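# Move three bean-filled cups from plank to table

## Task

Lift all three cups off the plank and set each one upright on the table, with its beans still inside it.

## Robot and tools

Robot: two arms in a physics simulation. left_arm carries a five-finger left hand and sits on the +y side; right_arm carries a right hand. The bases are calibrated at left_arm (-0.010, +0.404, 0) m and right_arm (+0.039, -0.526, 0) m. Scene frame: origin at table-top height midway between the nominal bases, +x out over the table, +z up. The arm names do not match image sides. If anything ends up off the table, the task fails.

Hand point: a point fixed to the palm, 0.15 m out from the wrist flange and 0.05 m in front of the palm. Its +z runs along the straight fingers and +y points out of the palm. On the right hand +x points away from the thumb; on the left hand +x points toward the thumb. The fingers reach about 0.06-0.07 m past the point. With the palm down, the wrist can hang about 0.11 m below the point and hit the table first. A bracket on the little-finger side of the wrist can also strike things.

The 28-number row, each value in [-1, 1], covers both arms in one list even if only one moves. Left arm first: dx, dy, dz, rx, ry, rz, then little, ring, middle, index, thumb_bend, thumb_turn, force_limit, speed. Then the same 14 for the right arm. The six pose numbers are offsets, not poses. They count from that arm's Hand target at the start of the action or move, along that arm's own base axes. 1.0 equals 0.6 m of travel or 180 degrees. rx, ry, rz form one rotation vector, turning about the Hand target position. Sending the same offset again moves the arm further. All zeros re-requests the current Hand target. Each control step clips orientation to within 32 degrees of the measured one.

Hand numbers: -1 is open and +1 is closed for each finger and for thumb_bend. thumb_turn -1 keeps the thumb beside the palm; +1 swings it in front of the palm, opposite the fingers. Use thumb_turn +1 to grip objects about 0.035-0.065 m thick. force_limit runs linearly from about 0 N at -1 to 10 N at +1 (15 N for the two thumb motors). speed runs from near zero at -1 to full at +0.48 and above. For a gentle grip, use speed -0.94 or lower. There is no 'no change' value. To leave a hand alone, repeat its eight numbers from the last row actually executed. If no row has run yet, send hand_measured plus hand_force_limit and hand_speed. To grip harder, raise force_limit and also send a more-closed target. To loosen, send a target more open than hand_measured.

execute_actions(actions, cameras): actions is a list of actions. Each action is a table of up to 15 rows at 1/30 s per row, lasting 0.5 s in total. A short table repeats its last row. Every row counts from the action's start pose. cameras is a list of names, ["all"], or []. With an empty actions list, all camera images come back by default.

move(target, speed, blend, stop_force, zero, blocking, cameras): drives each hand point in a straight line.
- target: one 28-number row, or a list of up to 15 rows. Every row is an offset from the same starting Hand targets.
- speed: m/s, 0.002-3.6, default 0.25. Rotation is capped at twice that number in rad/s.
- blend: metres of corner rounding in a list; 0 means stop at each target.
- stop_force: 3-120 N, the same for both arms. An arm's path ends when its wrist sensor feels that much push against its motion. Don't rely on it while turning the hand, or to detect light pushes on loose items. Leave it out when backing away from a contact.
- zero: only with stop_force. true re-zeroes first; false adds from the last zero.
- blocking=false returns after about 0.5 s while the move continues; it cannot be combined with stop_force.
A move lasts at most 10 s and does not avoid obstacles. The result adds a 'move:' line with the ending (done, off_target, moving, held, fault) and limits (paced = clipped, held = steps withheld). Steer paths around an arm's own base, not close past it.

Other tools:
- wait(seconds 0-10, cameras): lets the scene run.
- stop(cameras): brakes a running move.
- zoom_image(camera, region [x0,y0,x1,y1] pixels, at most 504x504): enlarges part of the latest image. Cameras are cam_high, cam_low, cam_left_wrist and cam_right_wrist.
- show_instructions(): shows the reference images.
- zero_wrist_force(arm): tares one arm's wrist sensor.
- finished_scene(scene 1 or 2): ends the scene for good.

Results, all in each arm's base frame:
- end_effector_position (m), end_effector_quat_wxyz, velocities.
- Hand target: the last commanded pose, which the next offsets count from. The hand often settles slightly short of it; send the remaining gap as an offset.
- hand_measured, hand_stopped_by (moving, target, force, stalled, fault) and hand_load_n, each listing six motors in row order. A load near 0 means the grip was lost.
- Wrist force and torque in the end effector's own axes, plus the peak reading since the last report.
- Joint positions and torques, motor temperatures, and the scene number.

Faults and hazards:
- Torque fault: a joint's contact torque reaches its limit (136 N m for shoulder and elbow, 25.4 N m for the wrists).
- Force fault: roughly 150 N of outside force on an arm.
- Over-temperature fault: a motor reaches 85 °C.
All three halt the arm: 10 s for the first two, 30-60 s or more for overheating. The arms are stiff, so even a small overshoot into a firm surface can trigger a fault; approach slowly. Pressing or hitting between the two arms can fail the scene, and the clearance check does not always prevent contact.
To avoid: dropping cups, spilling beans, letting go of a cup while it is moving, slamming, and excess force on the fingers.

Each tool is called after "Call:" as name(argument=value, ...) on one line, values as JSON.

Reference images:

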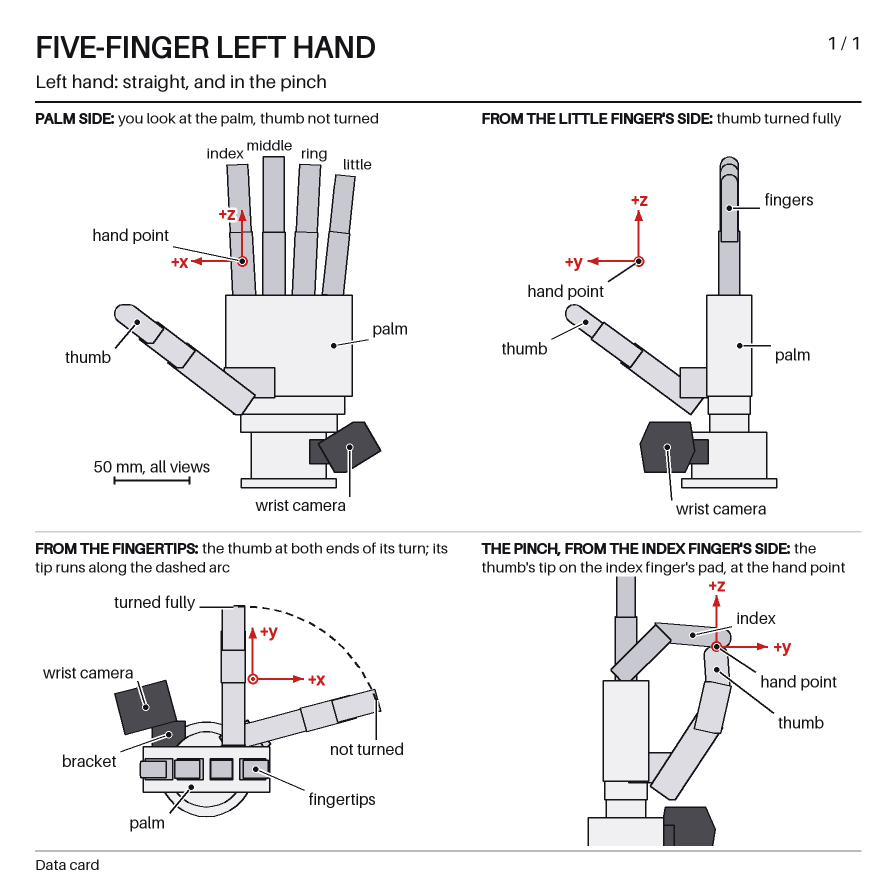

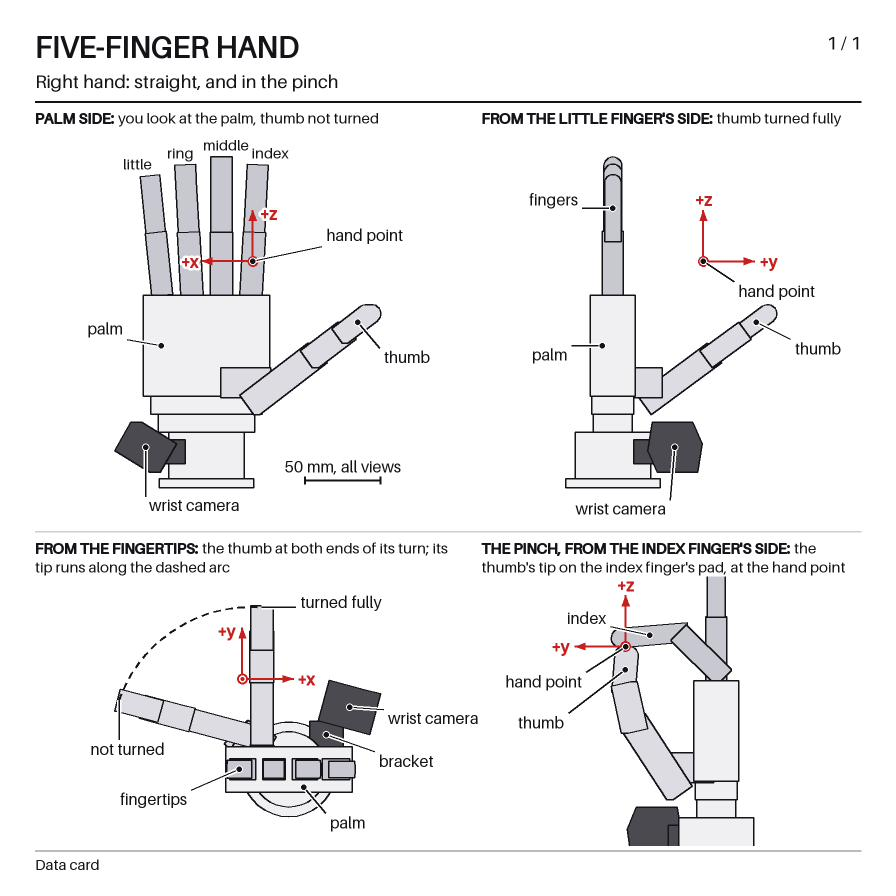

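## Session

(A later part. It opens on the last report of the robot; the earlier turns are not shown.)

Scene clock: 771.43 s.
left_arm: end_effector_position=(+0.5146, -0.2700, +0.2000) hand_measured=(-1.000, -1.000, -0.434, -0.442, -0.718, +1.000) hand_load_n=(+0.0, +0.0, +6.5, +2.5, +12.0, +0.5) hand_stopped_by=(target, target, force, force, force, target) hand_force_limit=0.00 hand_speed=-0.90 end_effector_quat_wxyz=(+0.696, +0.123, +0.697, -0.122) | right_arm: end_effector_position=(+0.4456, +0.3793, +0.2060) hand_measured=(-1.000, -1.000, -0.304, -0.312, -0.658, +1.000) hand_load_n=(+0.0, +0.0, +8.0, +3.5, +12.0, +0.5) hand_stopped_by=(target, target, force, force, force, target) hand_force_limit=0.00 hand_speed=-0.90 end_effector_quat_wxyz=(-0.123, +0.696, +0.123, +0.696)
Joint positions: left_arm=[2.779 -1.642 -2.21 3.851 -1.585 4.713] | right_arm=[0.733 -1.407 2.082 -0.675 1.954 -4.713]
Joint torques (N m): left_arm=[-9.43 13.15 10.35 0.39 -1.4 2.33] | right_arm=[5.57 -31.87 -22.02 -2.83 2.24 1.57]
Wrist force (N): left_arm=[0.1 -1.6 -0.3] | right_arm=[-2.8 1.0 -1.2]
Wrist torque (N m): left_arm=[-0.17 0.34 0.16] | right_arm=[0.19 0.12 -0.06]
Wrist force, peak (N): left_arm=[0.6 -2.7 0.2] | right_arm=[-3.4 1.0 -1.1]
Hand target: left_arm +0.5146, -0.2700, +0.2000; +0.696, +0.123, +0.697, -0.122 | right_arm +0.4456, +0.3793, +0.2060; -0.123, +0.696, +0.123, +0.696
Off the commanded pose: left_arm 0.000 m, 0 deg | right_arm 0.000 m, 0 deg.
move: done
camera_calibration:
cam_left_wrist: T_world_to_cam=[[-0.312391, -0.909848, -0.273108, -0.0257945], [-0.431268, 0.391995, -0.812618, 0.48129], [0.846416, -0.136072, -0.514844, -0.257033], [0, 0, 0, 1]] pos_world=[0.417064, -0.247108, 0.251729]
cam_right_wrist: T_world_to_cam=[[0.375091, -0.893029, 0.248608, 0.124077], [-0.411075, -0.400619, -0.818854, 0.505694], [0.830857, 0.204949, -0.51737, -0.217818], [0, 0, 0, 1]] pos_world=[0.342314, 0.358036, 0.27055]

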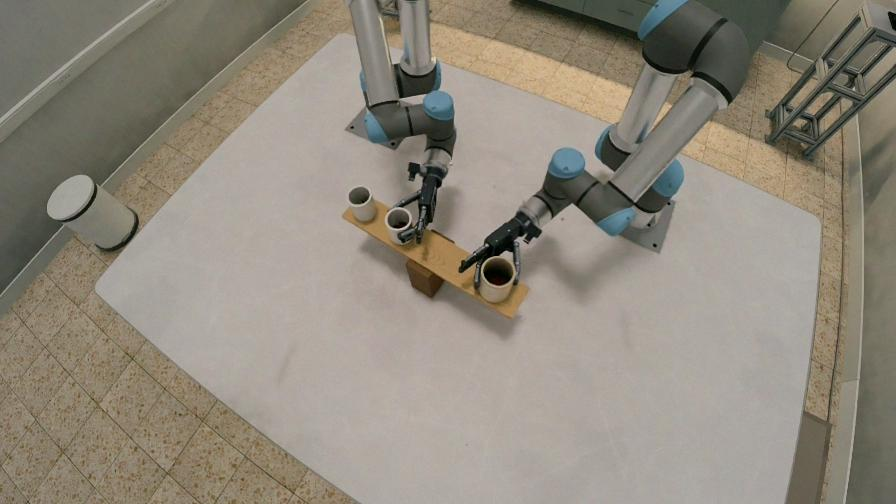

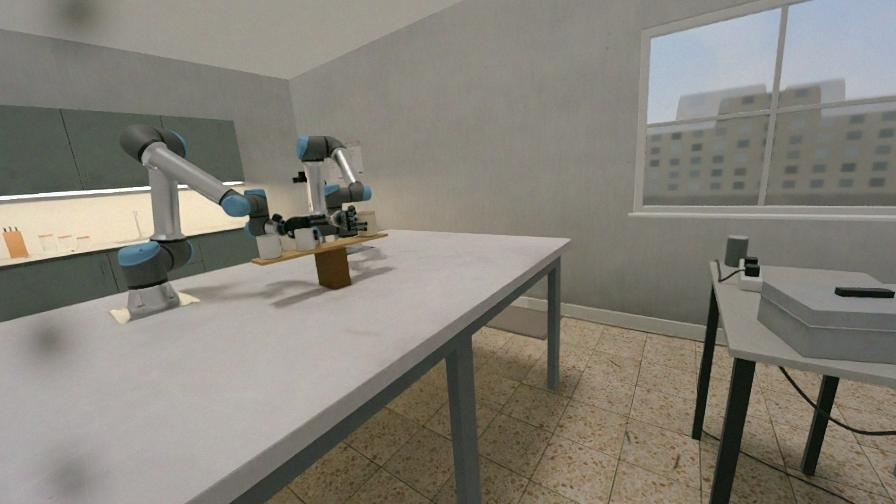

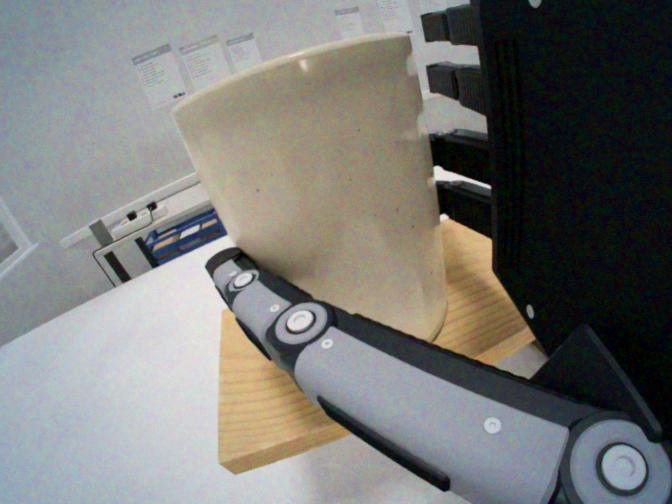

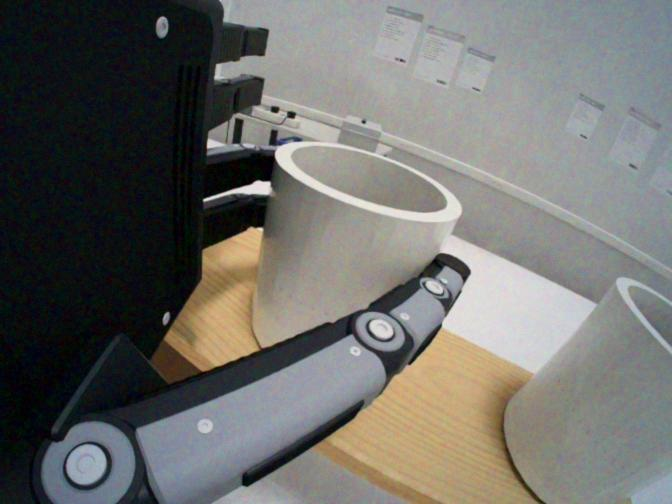

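Call:
move(target=[0,0,0,0,0,0,-1,-1,0.3,0.3,0.2,1,0,-0.9,0,0,0.19,0,0,0,-1,-1,0.3,0.3,0.2,1,0,-0.9], speed=0.08, cameras=["all"])

Scene clock: 816.70 s.
left_arm: end_effector_position=(+0.5146, -0.2700, +0.2000) hand_measured=(-1.000, -1.000, -0.434, -0.442, -0.718, +1.000) hand_load_n=(+0.0, +0.0, +6.5, +2.5, +12.5, +0.5) hand_stopped_by=(target, target, force, force, force, target) hand_force_limit=0.00 hand_speed=-0.90 end_effector_quat_wxyz=(+0.696, +0.123, +0.697, -0.122) | right_arm: end_effector_position=(+0.4456, +0.3793, +0.3200) hand_measured=(-1.000, -1.000, -0.304, -0.312, -0.658, +1.000) hand_load_n=(+0.0, +0.0, +7.5, +3.0, +12.0, +1.0) hand_stopped_by=(target, target, force, force, force, target) hand_force_limit=0.00 hand_speed=-0.90 end_effector_quat_wxyz=(-0.123, +0.696, +0.123, +0.696)
Joint positions: left_arm=[2.779 -1.642 -2.21 3.851 -1.585 4.713] | right_arm=[0.733 -1.552 1.909 -0.356 1.954 -4.713]
Joint torques (N m): left_arm=[5.82 12.02 14.11 3.12 -1.3 1.86] | right_arm=[-3.4 -13.57 -17.61 -2.57 -0.96 1.81]
Wrist force (N): left_arm=[0.0 -1.7 -0.4] | right_arm=[-3.7 0.5 -0.8]
Wrist torque (N m): left_arm=[-0.18 0.35 0.14] | right_arm=[0.08 0.15 -0.05]
Wrist force, peak (N): left_arm=[0.3 -2.1 -0.4] | right_arm=[-4.6 0.9 -1.2]
Hand target: left_arm +0.5146, -0.2700, +0.2000; +0.696, +0.123, +0.697, -0.122 | right_arm +0.4456, +0.3793, +0.3200; -0.123, +0.696, +0.123, +0.696
Off the commanded pose: left_arm 0.000 m, 0 deg | right_arm 0.000 m, 0 deg.
move: done
camera_calibration:
cam_left_wrist: T_world_to_cam=[[-0.31234, -0.909857, -0.273137, -0.0258103], [-0.431163, 0.391977, -0.812682, 0.481258], [0.846488, -0.136067, -0.514727, -0.257092], [0, 0, 0, 1]] pos_world=[0.417065, -0.247108, 0.251728]
cam_right_wrist: T_world_to_cam=[[0.375119, -0.893018, 0.248604, 0.0957239], [-0.410935, -0.400597, -0.818935, 0.599017], [0.830914, 0.205038, -0.517243, -0.158938], [0, 0, 0, 1]] pos_world=[0.342313, 0.358036, 0.384549]

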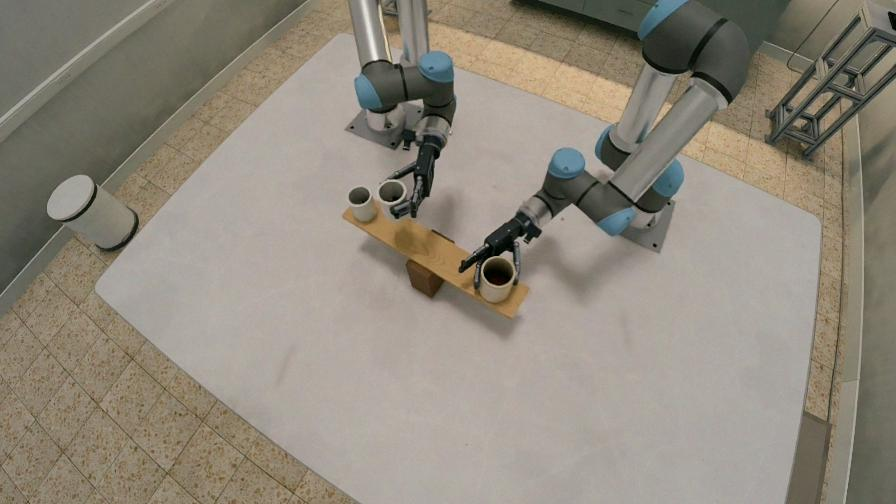

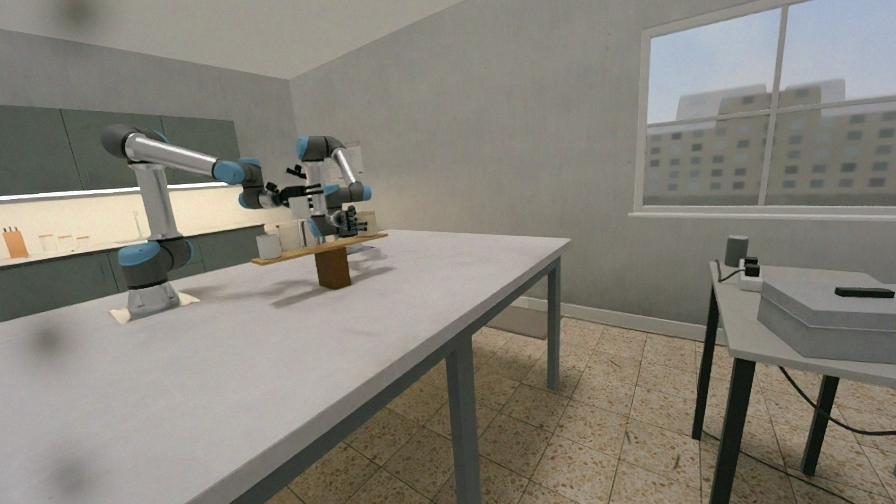

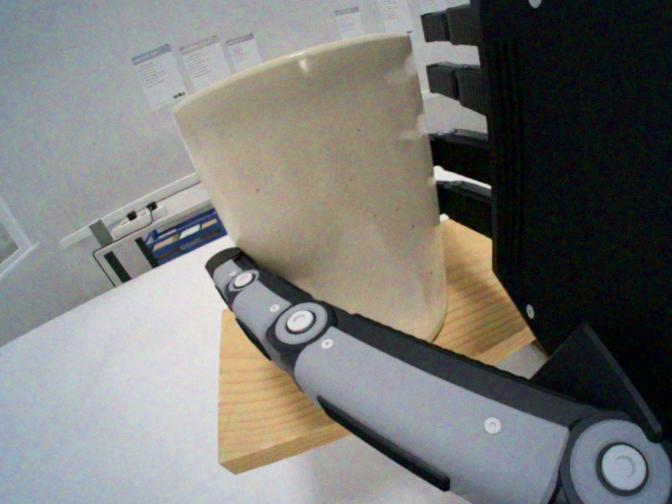

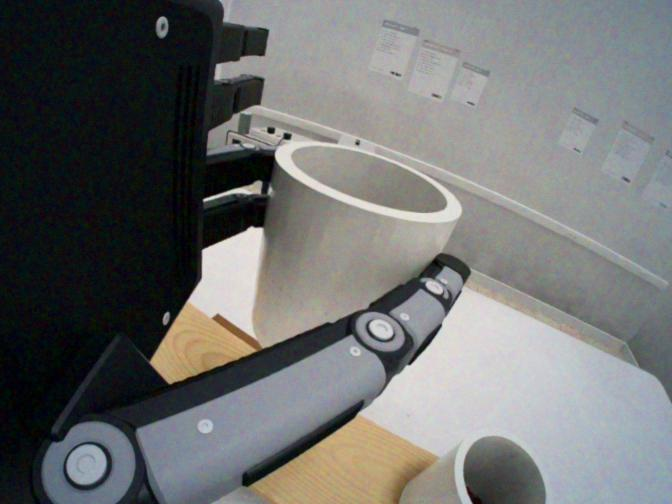

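Call:
move(target=[[0,0,0,0,0,0,-1,-1,0.3,0.3,0.2,1,0,-0.9,0.165,-0.502,0,0,0,0,-1,-1,0.3,0.3,0.2,1,0,-0.9],[0,0,0,0,0,0,-1,-1,0.3,0.3,0.2,1,0,-0.9,0.165,-0.502,-0.43,0,0,0,-1,-1,0.3,0.3,0.2,1,0,-0.9]], speed=[0.25,0.2], blend=[0.04,0], cameras=["cam_high","cam_low"])

Call:
zoom_image(camera="cam_high", region=[320, 150, 570, 340])

Call:
zoom_image(camera="cam_low", region=[180, 200, 420, 340])

Scene clock: 831.17 s.
left_arm: end_effector_position=(+0.5146, -0.2700, +0.2000) hand_measured=(-1.000, -1.000, -0.434, -0.442, -0.718, +1.000) hand_load_n=(+0.0, +0.0, +6.5, +2.5, +12.5, +0.5) hand_stopped_by=(target, target, force, force, force, target) hand_force_limit=0.00 hand_speed=-0.90 end_effector_quat_wxyz=(+0.696, +0.123, +0.697, -0.122) | right_arm: end_effector_position=(+0.5446, +0.0781, +0.0620) hand_measured=(-1.000, -1.000, -0.304, -0.312, -0.658, +1.000) hand_load_n=(+0.0, +0.0, +7.5, +3.5, +12.0, +1.0) hand_stopped_by=(target, target, force, force, force, target) hand_force_limit=0.00 hand_speed=-0.90 end_effector_quat_wxyz=(-0.123, +0.696, +0.123, +0.696)
Joint positions: left_arm=[2.779 -1.642 -2.21 3.851 -1.585 4.713] | right_arm=[-0.305 -1.242 2.492 -1.249 0.917 -4.714]
Joint torques (N m): left_arm=[8.15 12.75 18.02 3.11 -1.1 1.03] | right_arm=[6.12 -14.39 -14.81 -3.43 2.21 -1.88]
Wrist force (N): left_arm=[0.5 -1.7 -0.3] | right_arm=[-3.4 1.1 -1.0]
Wrist torque (N m): left_arm=[-0.19 0.28 0.18] | right_arm=[0.17 0.12 -0.05]
Wrist force, peak (N): left_arm=[0.4 -2.0 -0.6] | right_arm=[-5.3 1.0 -1.2]
Hand target: left_arm +0.5146, -0.2700, +0.2000; +0.696, +0.123, +0.697, -0.122 | right_arm +0.5446, +0.0781, +0.0620; -0.123, +0.696, +0.123, +0.696
Off the commanded pose: left_arm 0.000 m, 0 deg | right_arm 0.000 m, 0 deg.
move: done
Images, in order (width x height): cam_high 896x504, cam_low 896x504.

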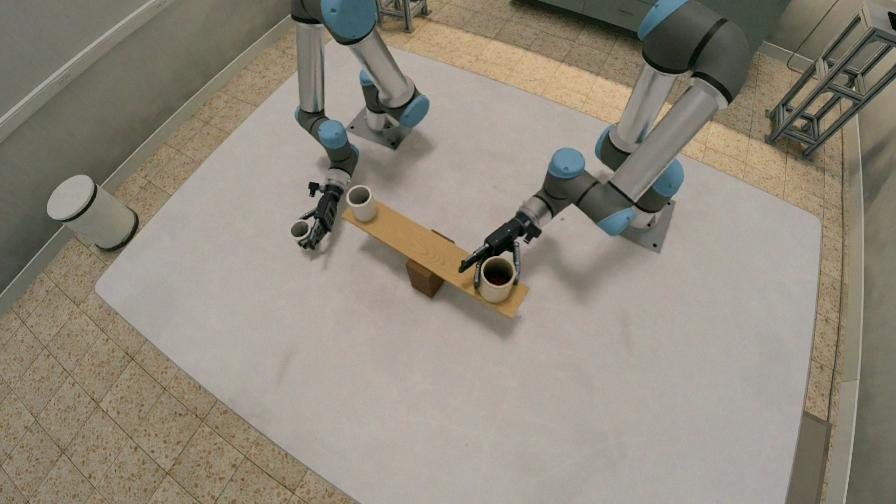

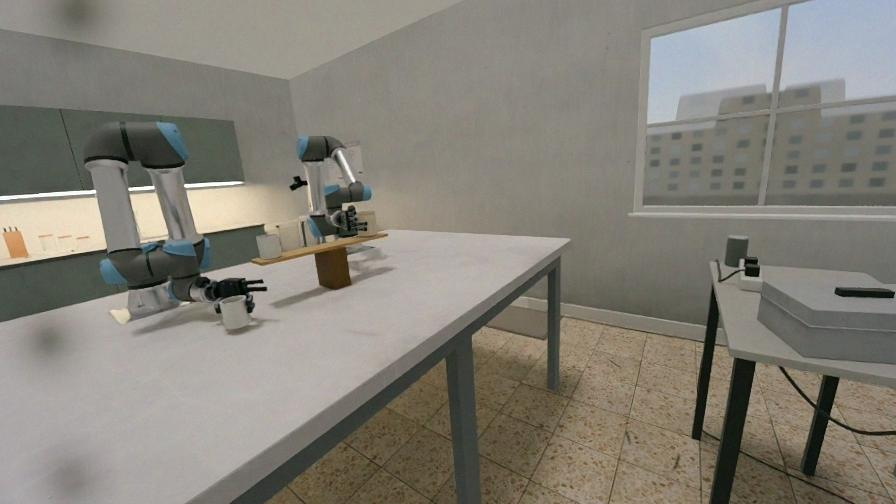

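Scaled by 2.016 from the camera's 896x504 image, which has a finer 1280x720 frame.

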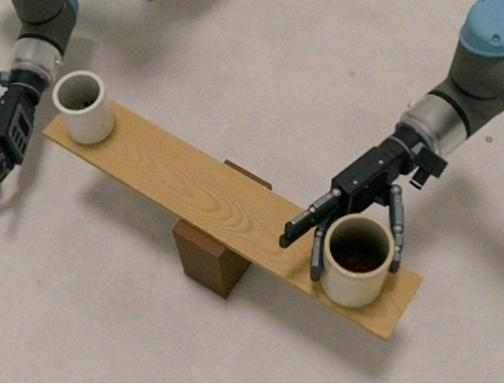

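Scaled by 2.100 from the camera's 896x504 image, which has a finer 1280x720 frame.

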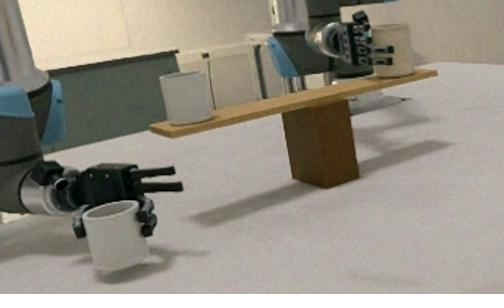

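Call:
move(target=[0,0,0,0,0,0,-1,-1,0.3,0.3,0.2,1,0,-0.9,0,0,-0.075,0,0,0,-1,-1,0.3,0.3,0.2,1,0,-0.9], speed=0.015, stop_force=4, cameras=["cam_low","cam_right_wrist"])

Call:
zoom_image(camera="cam_low", region=[180, 260, 300, 350])

Scene clock: 840.50 s.
left_arm: end_effector_position=(+0.5146, -0.2700, +0.2000) hand_measured=(-1.000, -1.000, -0.434, -0.442, -0.718, +1.000) hand_load_n=(+0.0, +0.0, +6.5, +2.5, +12.5, +0.5) hand_stopped_by=(target, target, force, force, force, target) hand_force_limit=0.00 hand_speed=-0.90 end_effector_quat_wxyz=(+0.696, +0.123, +0.697, -0.122) | right_arm: end_effector_position=(+0.5446, +0.0781, +0.0434) hand_measured=(-1.000, -1.000, -0.304, -0.312, -0.658, +1.000) hand_load_n=(+0.0, +0.0, +8.0, +3.0, +12.5, -1.0) hand_stopped_by=(target, target, force, force, force, target) hand_force_limit=0.00 hand_speed=-0.90 end_effector_quat_wxyz=(-0.123, +0.696, +0.123, +0.696)
Joint positions: left_arm=[2.779 -1.642 -2.21 3.851 -1.585 4.713] | right_arm=[-0.305 -1.173 2.495 -1.322 0.917 -4.714]
Joint torques (N m): left_arm=[8.44 13.38 23.95 3.13 -0.65 0.63] | right_arm=[5.48 -17.27 -12.17 -2.86 1.77 -1.02]
Wrist force (N): left_arm=[0.4 -1.4 -0.4] | right_arm=[-1.5 1.7 -1.3]
Wrist torque (N m): left_arm=[-0.15 0.30 0.17] | right_arm=[0.22 0.11 -0.11]
Wrist force, peak (N): left_arm=[0.1 -2.0 -0.4] | right_arm=[8.1 0.2 -1.8]
Hand target: left_arm +0.5146, -0.2700, +0.2000; +0.696, +0.123, +0.697, -0.122 | right_arm +0.5446, +0.0781, +0.0434; -0.123, +0.696, +0.123, +0.696 (not the last commanded pose)
Off the commanded pose: left_arm 0.000 m, 0 deg | right_arm 0.026 m, 0 deg.
move: contact (right_arm)
camera_calibration:
cam_right_wrist: T_world_to_cam=[[0.375133, -0.893003, 0.248637, -0.141662], [-0.411124, -0.400682, -0.818799, 0.29268], [0.830814, 0.204938, -0.517444, -0.322388], [0, 0, 0, 1]] pos_world=[0.441314, 0.0568366, 0.108051]
Images, in order (width x height): cam_low 896x504, cam_right_wrist 672x504.

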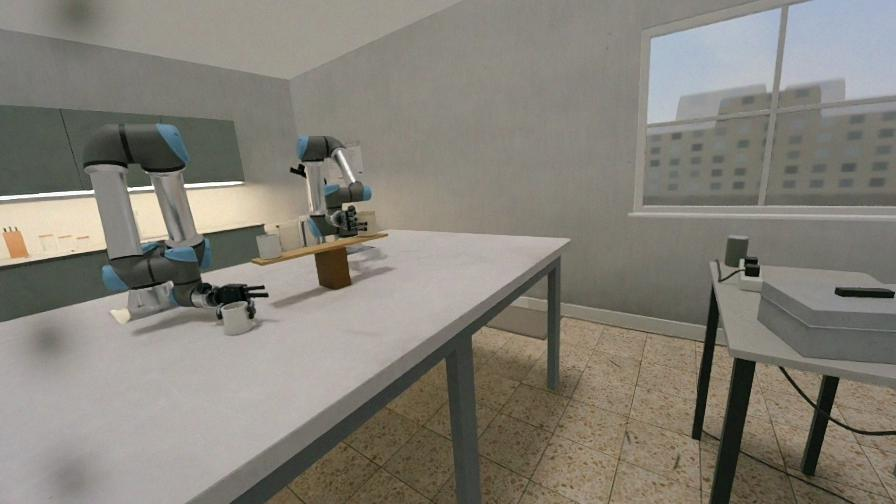

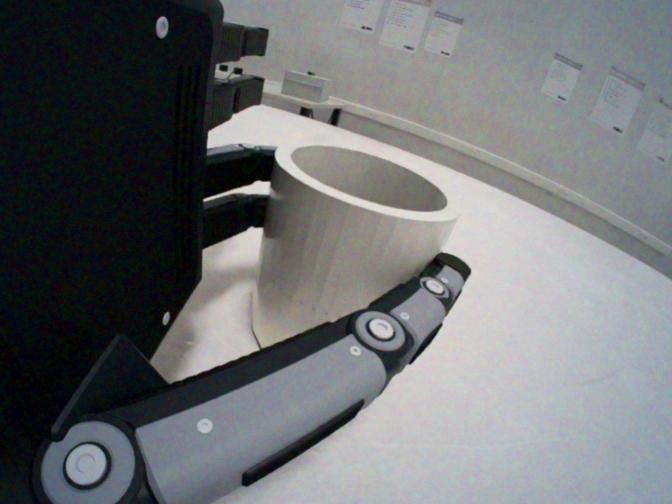

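Scaled by 4.200 from the camera's 896x504 image, which has a finer 1280x720 frame.

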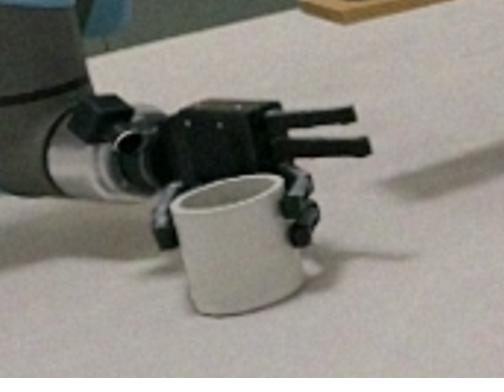

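Call:
move(target=[[0,0,0,0,0,0,-1,-1,0.3,0.3,0.2,1,0,-0.9,0,0,-0.0017,0,0,0,-1,-1,0.3,0.3,0.2,1,0,-0.9],[0,0,0,0,0,0,-1,-1,0.3,0.3,0.2,1,0,-0.9,0,0,-0.0017,0,0,0,-1,-1,-1,-1,-1,1,0,-0.75],[0,0,0,0,0,0,-1,-1,0.3,0.3,0.2,1,0,-0.9,-0.0627,-0.0228,-0.0017,0,0,0,-1,-1,-1,-1,-1,1,0,-0.75],[0,0,0,0,0,0,-1,-1,0.3,0.3,0.2,1,0,-0.9,-0.0627,-0.0228,0.4443,0,0,0,-1,-1,-1,-1,-1,1,0,-0.75],[0,0,0,0,0,0,-1,-1,0.3,0.3,0.2,1,0,-0.9,-0.3727,0.2365,0.4443,0,0,0,-1,-1,-1,-1,-1,1,0,-0.75]], speed=[0.02,0.05,0.06,0.25,0.3], blend=[0,0,0,0.03,0], cameras=["all"])

Call:
zoom_image(camera="cam_high", region=[280, 150, 530, 340])

Scene clock: 895.10 s.
left_arm: end_effector_position=(+0.5146, -0.2700, +0.2000) hand_measured=(-1.000, -1.000, -0.434, -0.442, -0.718, +1.000) hand_load_n=(+0.0, +0.0, +6.5, +2.5, +12.5, +0.5) hand_stopped_by=(target, target, force, force, force, target) hand_force_limit=0.00 hand_speed=-0.90 end_effector_quat_wxyz=(+0.696, +0.123, +0.697, -0.122) | right_arm: end_effector_position=(+0.3210, +0.2200, +0.3100) hand_measured=(-1.000, -1.000, -1.000, -1.000, -1.000, +1.000) hand_load_n=(+0.0, +0.0, +0.0, +0.0, +0.0, +0.0) hand_stopped_by=(target, target, target, target, target, target) hand_force_limit=0.00 hand_speed=-0.75 end_effector_quat_wxyz=(-0.123, +0.696, +0.124, +0.696)
Joint positions: left_arm=[2.779 -1.642 -2.21 3.851 -1.585 4.713] | right_arm=[0.519 -2.151 2.35 -0.198 1.74 -4.714]
Joint torques (N m): left_arm=[8.76 13.65 30.02 3.08 -0.03 -0.24] | right_arm=[6.21 5.05 -15.6 -1.34 2.2 0.96]
Wrist force (N): left_arm=[0.5 -1.6 -0.3] | right_arm=[-1.5 1.2 -1.2]
Wrist torque (N m): left_arm=[-0.18 0.28 0.17] | right_arm=[0.20 0.16 0.02]
Wrist force, peak (N): left_arm=[0.4 -2.2 -0.3] | right_arm=[11.8 0.9 -2.6]
Hand target: left_arm +0.5146, -0.2700, +0.2000; +0.696, +0.123, +0.697, -0.122 | right_arm +0.3210, +0.2200, +0.3100; -0.123, +0.696, +0.123, +0.696
Off the commanded pose: left_arm 0.000 m, 0 deg | right_arm 0.000 m, 0 deg.
move: done
camera_calibration:
cam_left_wrist: T_world_to_cam=[[-0.31234, -0.909857, -0.273137, -0.025783], [-0.431163, 0.391977, -0.812682, 0.48134], [0.846488, -0.136067, -0.514727, -0.257041], [0, 0, 0, 1]] pos_world=[0.417065, -0.247108, 0.251828]
cam_right_wrist: T_world_to_cam=[[0.375255, -0.892924, 0.248738, 0.0025682], [-0.410961, -0.400803, -0.818821, 0.475897], [0.83084, 0.205045, -0.51736, -0.0278057], [0, 0, 0, 1]] pos_world=[0.217713, 0.198736, 0.37465]

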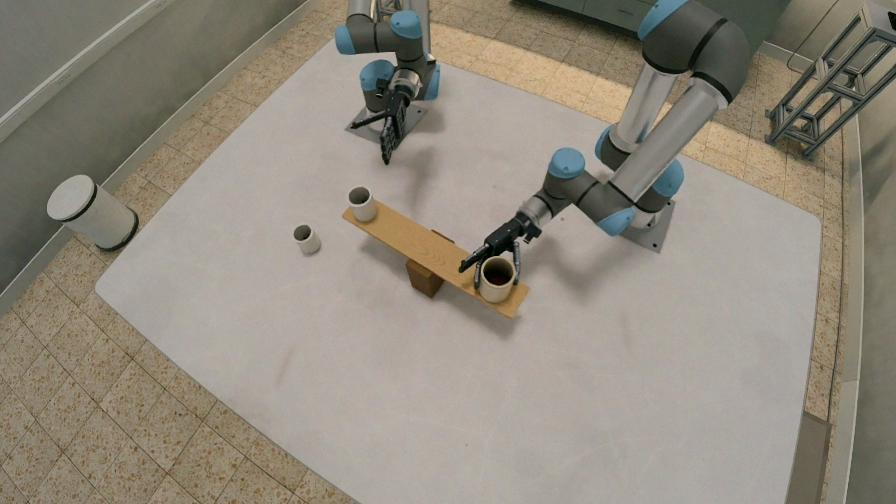

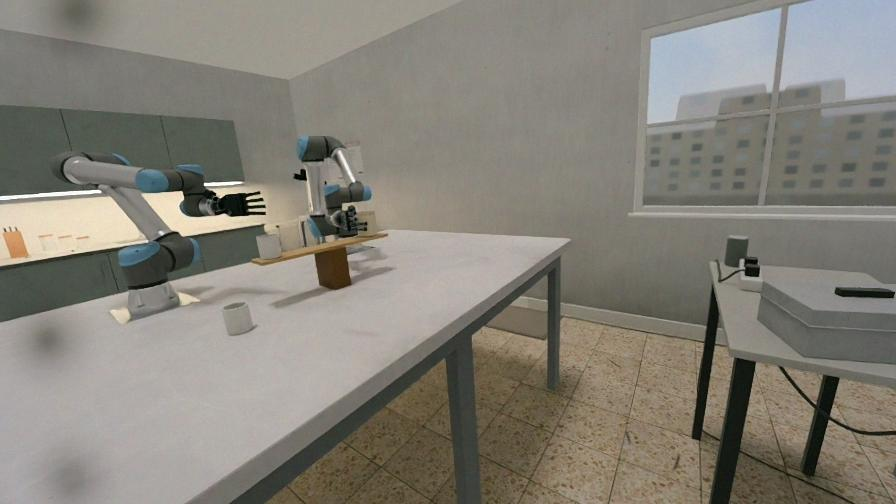

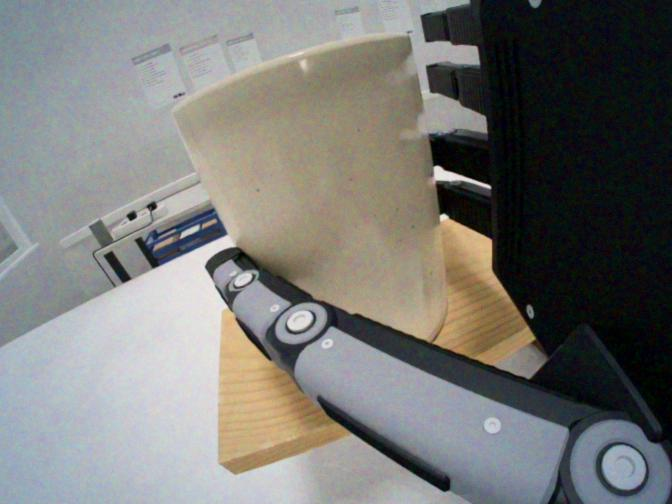

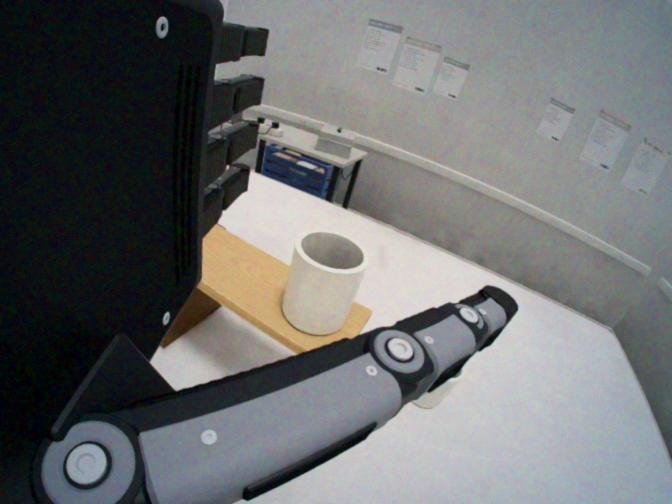

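Scaled by 2.016 from the camera's 896x504 image, which has a finer 1280x720 frame.

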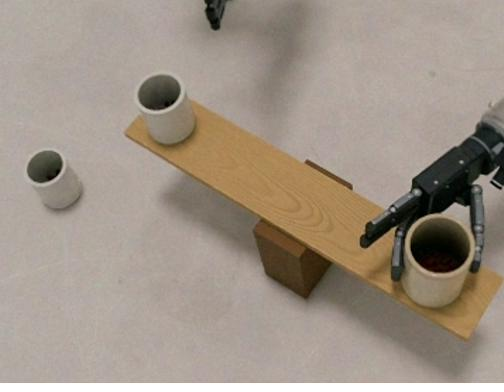

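Call:
move(target=[[0,0,0,0,0,0,-1,-1,0.3,0.3,0.2,1,0,-0.9,0.0317,-0.0058,-0.1583,0,0,0,-1,-1,-1,-1,-1,1,0,-0.75],[0,0,0,0,0,0,-1,-1,0.3,0.3,0.2,1,0,-0.9,0.1738,0.0458,-0.1733,0,0,0,-1,-1,-1,-1,-1,1,0,-0.75],[0,0,0,0,0,0,-1,-1,0.3,0.3,0.2,1,0,-0.9,0.1738,0.0458,-0.1733,0,0,0,-1,-1,0.3,0.3,0.2,1,0,-0.9]], speed=[0.15,0.1,0.05], blend=[0.02,0,0], cameras=["cam_high","cam_right_wrist"])

Scene clock: 927.83 s.
left_arm: end_effector_position=(+0.5146, -0.2700, +0.2000) hand_measured=(-1.000, -1.000, -0.434, -0.442, -0.718, +1.000) hand_load_n=(+0.0, +0.0, +6.0, +2.0, +12.5, +1.0) hand_stopped_by=(target, target, force, force, force, target) hand_force_limit=0.00 hand_speed=-0.90 end_effector_quat_wxyz=(+0.696, +0.123, +0.697, -0.122) | right_arm: end_effector_position=(+0.4253, +0.2475, +0.2060) hand_measured=(-1.000, -1.000, -0.314, -0.322, -0.662, +1.000) hand_load_n=(+0.0, +0.0, +9.0, +3.5, +12.0, +0.5) hand_stopped_by=(target, target, force, force, force, target) hand_force_limit=0.00 hand_speed=-0.90 end_effector_quat_wxyz=(-0.123, +0.696, +0.123, +0.696)
Joint positions: left_arm=[2.779 -1.642 -2.21 3.851 -1.585 4.713] | right_arm=[0.407 -1.72 2.398 -0.678 1.628 -4.714]
Joint torques (N m): left_arm=[9.16 13.95 29.27 3.27 0.53 -1.02] | right_arm=[4.57 -3.31 -23.22 -2.07 1.96 -1.64]
Wrist force (N): left_arm=[0.2 -1.6 -0.3] | right_arm=[-2.6 1.0 -0.8]
Wrist torque (N m): left_arm=[-0.19 0.34 0.15] | right_arm=[0.21 0.19 0.02]
Wrist force, peak (N): left_arm=[0.8 -2.0 -0.5] | right_arm=[-2.2 1.7 -1.4]
Hand target: left_arm +0.5146, -0.2700, +0.2000; +0.696, +0.123, +0.697, -0.122 | right_arm +0.4253, +0.2474, +0.2060; -0.123, +0.696, +0.123, +0.696
Off the commanded pose: left_arm 0.000 m, 0 deg | right_arm 0.000 m, 0 deg.
move: done
camera_calibration:
cam_right_wrist: T_world_to_cam=[[0.375133, -0.893003, 0.248637, 0.0140004], [-0.411124, -0.400682, -0.818799, 0.444522], [0.830814, 0.204938, -0.517444, -0.17382], [0, 0, 0, 1]] pos_world=[0.321914, 0.226237, 0.270551]
Images, in order (width x height): cam_high 896x504, cam_right_wrist 672x504.

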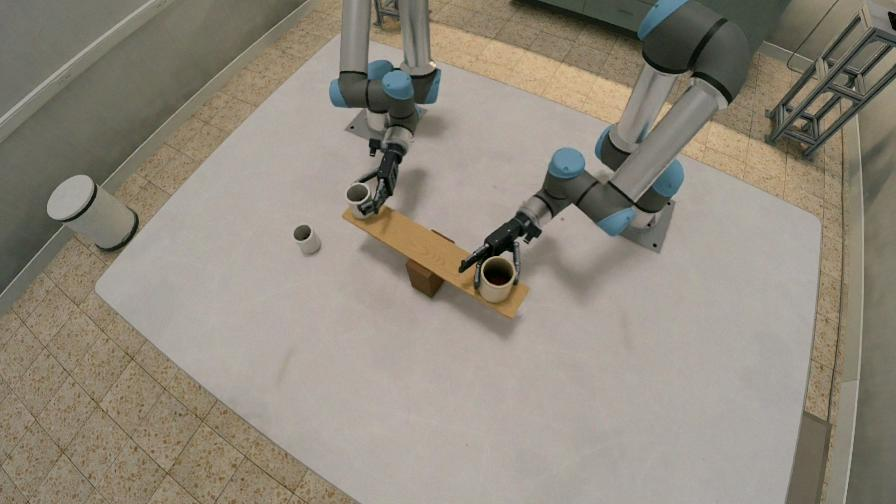

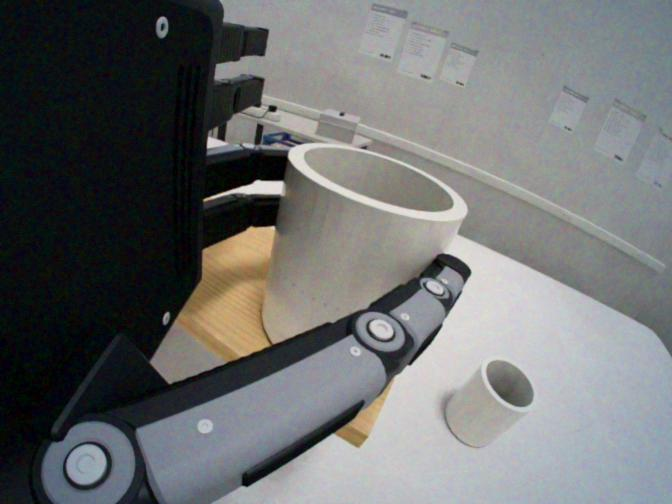

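Call:
move(target=[[0,0,0.1,0,0,0,-1,-1,0.3,0.3,0.2,1,0,-0.9,0,0,0.1,0,0,0,-1,-1,0.3,0.3,0.2,1,0,-0.9],[0.0333,0.35,0.1,0,0,0,-1,-1,0.3,0.3,0.2,1,0,-0.9,-0.2055,0.3127,0.1,0,0,0,-1,-1,0.3,0.3,0.2,1,0,-0.9],[0.0333,0.35,-0.2333,0,0,0,-1,-1,0.3,0.3,0.2,1,0,-0.9,-0.2055,0.3127,-0.25,0,0,0,-1,-1,0.3,0.3,0.2,1,0,-0.9]], speed=[0.07,0.22,0.2], blend=[0.01,0.03,0], cameras=["all"])

Scene clock: 966.90 s.
left_arm: end_effector_position=(+0.5346, -0.0600, +0.0600) hand_measured=(-1.000, -1.000, -0.434, -0.442, -0.718, +1.000) hand_load_n=(+0.0, +0.0, +5.5, +3.0, +12.5, +4.0) hand_stopped_by=(target, target, force, force, force, target) hand_force_limit=0.00 hand_speed=-0.90 end_effector_quat_wxyz=(+0.696, +0.123, +0.697, -0.123) | right_arm: end_effector_position=(+0.3020, +0.4351, +0.0561) hand_measured=(-1.000, -1.000, -0.314, -0.322, -0.662, +1.000) hand_load_n=(+0.0, +0.0, +8.5, +3.5, +12.0, +1.5) hand_stopped_by=(target, target, force, force, force, target) hand_force_limit=0.00 hand_speed=-0.90 end_effector_quat_wxyz=(-0.122, +0.696, +0.124, +0.696)
Joint positions: left_arm=[3.526 -1.89 -2.528 4.417 -0.837 4.714] | right_arm=[1.125 -1.067 2.158 -1.09 2.346 -4.713]
Joint torques (N m): left_arm=[-8.95 11.32 21.48 3.48 -0.89 2.38] | right_arm=[-6.94 -22.25 -17.73 -2.85 -2.4 1.46]
Wrist force (N): left_arm=[3.9 -1.4 -0.4] | right_arm=[-3.7 1.6 -1.0]
Wrist torque (N m): left_arm=[-0.18 0.20 0.17] | right_arm=[0.26 0.15 0.09]
Wrist force, peak (N): left_arm=[6.2 -1.3 -0.3] | right_arm=[-6.1 1.6 -1.1]
Hand target: left_arm +0.5346, -0.0600, +0.0600; +0.696, +0.123, +0.697, -0.122 | right_arm +0.3020, +0.4351, +0.0560; -0.123, +0.696, +0.123, +0.696
Off the commanded pose: left_arm 0.000 m, 0 deg | right_arm 0.000 m, 0 deg.
move: done
camera_calibration:
cam_left_wrist: T_world_to_cam=[[-0.312476, -0.909903, -0.272827, 0.133316], [-0.431338, 0.391802, -0.812673, 0.293942], [0.846349, -0.13626, -0.514905, -0.317383], [0, 0, 0, 1]] pos_world=[0.437063, -0.0371088, 0.111829]
cam_right_wrist: T_world_to_cam=[[0.375186, -0.892952, 0.248741, 0.265009], [-0.411076, -0.400795, -0.818767, 0.346294], [0.830814, 0.204938, -0.517444, -0.187392], [0, 0, 0, 1]] pos_world=[0.198614, 0.413837, 0.12065]

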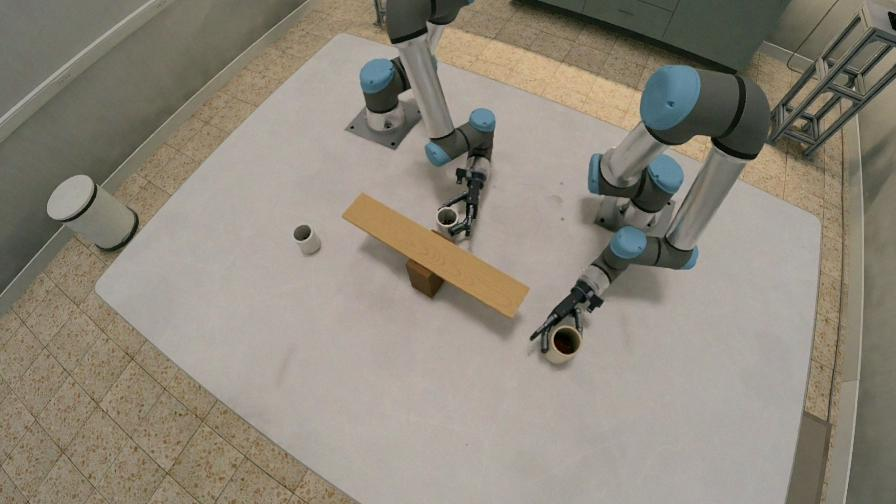

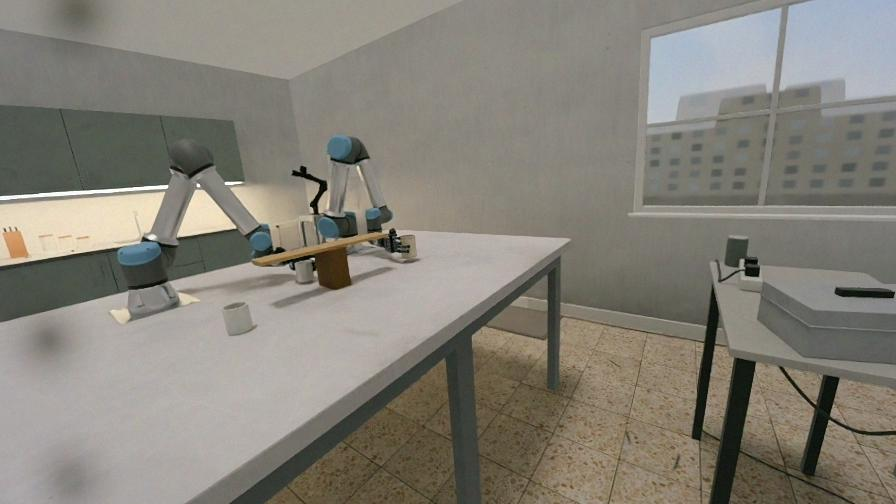

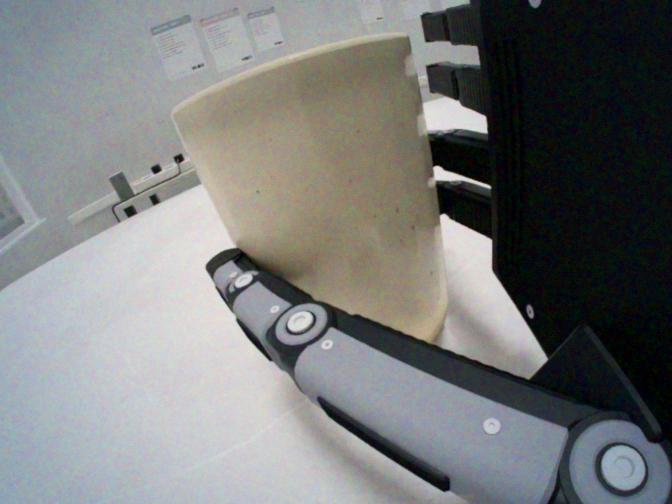

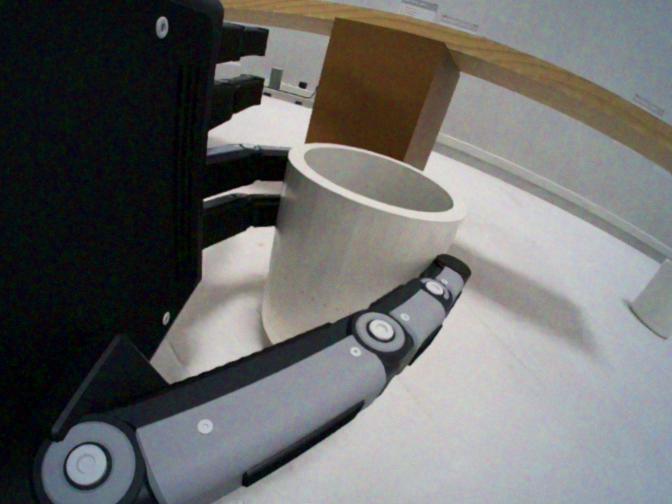

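Call:
move(target=[0,0,-0.06,0,0,0,-1,-1,0.3,0.3,0.2,1,0,-0.9,0,0,-0.06,0,0,0,-1,-1,0.3,0.3,0.2,1,0,-0.9], speed=0.012, stop_force=4, cameras=["cam_high","cam_low"])

Call:
zoom_image(camera="cam_low", region=[250, 200, 450, 310])

Call:
zoom_image(camera="cam_high", region=[400, 180, 620, 380])

Scene clock: 977.73 s.
left_arm: end_effector_position=(+0.5346, -0.0600, +0.0379) hand_measured=(-1.000, -1.000, -0.434, -0.442, -0.718, +1.000) hand_load_n=(+0.0, +0.5, +6.0, +2.5, +12.5, +0.5) hand_stopped_by=(target, target, force, force, force, target) hand_force_limit=0.00 hand_speed=-0.90 end_effector_quat_wxyz=(+0.696, +0.123, +0.697, -0.122) | right_arm: end_effector_position=(+0.3020, +0.4351, +0.0438) hand_measured=(-1.000, -1.000, -0.314, -0.322, -0.662, +1.000) hand_load_n=(+0.0, +0.0, +8.5, +3.5, +12.0, +0.0) hand_stopped_by=(target, target, force, force, force, target) hand_force_limit=0.00 hand_speed=-0.90 end_effector_quat_wxyz=(-0.123, +0.696, +0.123, +0.696)
Joint positions: left_arm=[3.526 -1.978 -2.532 4.508 -0.837 4.714] | right_arm=[1.125 -1.036 2.159 -1.123 2.346 -4.713]
Joint torques (N m): left_arm=[9.29 34.99 2.87 3.15 0.13 2.21] | right_arm=[-6.73 -39.97 -16.8 -2.62 1 1.64]
Wrist force (N): left_arm=[1.4 -0.3 0.0] | right_arm=[-2.8 1.9 -1.3]
Wrist torque (N m): left_arm=[-0.12 0.26 0.18] | right_arm=[0.29 0.16 0.04]
Wrist force, peak (N): left_arm=[-6.9 -2.3 -1.1] | right_arm=[6.9 3.0 -2.4]
Hand target: left_arm +0.5346, -0.0600, +0.0379; +0.696, +0.123, +0.697, -0.122 (not the last commanded pose) | right_arm +0.3020, +0.4351, +0.0439; -0.123, +0.696, +0.123, +0.696 (not the last commanded pose)
Off the commanded pose: left_arm 0.014 m, 0 deg | right_arm 0.024 m, 0 deg.
move: contact (left_arm, right_arm)
Images, in order (width x height): cam_high 896x504, cam_low 896x504.

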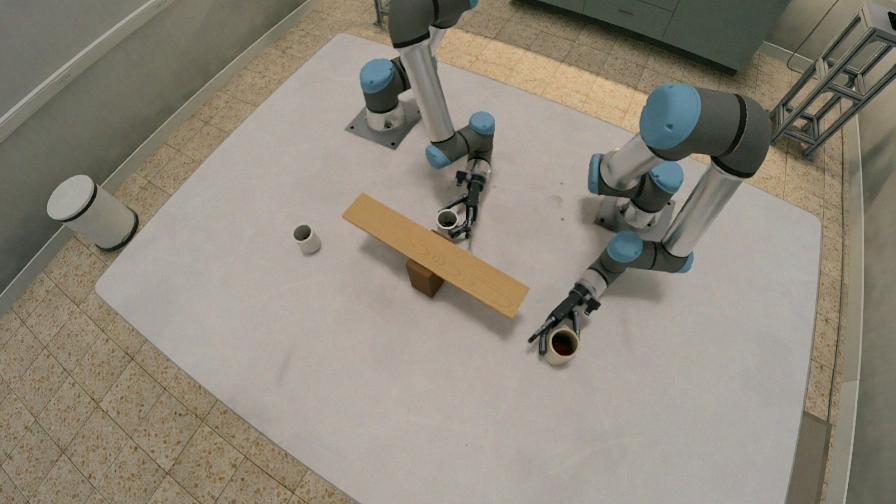

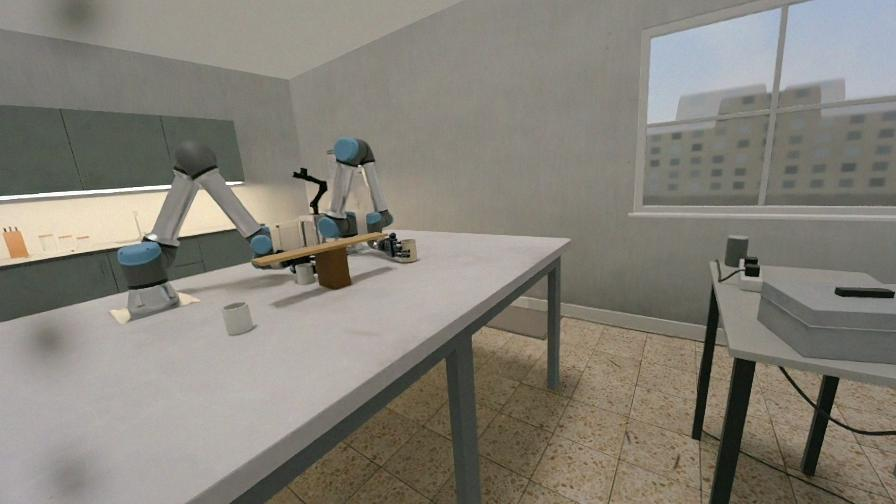

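Scaled by 2.520 from the camera's 896x504 image, which has a finer 1280x720 frame.

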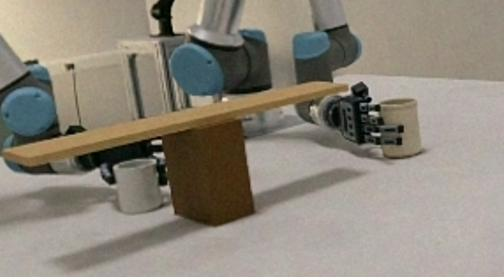

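Scaled by 2.291 from the camera's 896x504 image, which has a finer 1280x720 frame.

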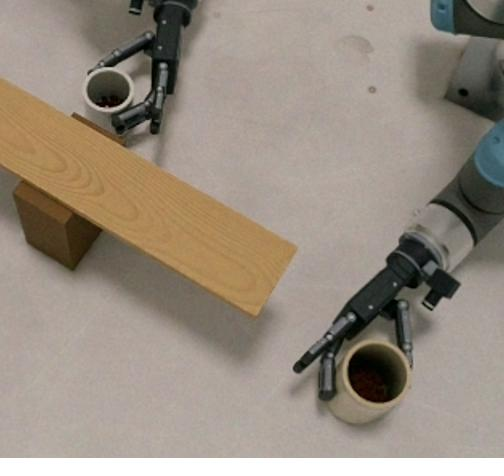

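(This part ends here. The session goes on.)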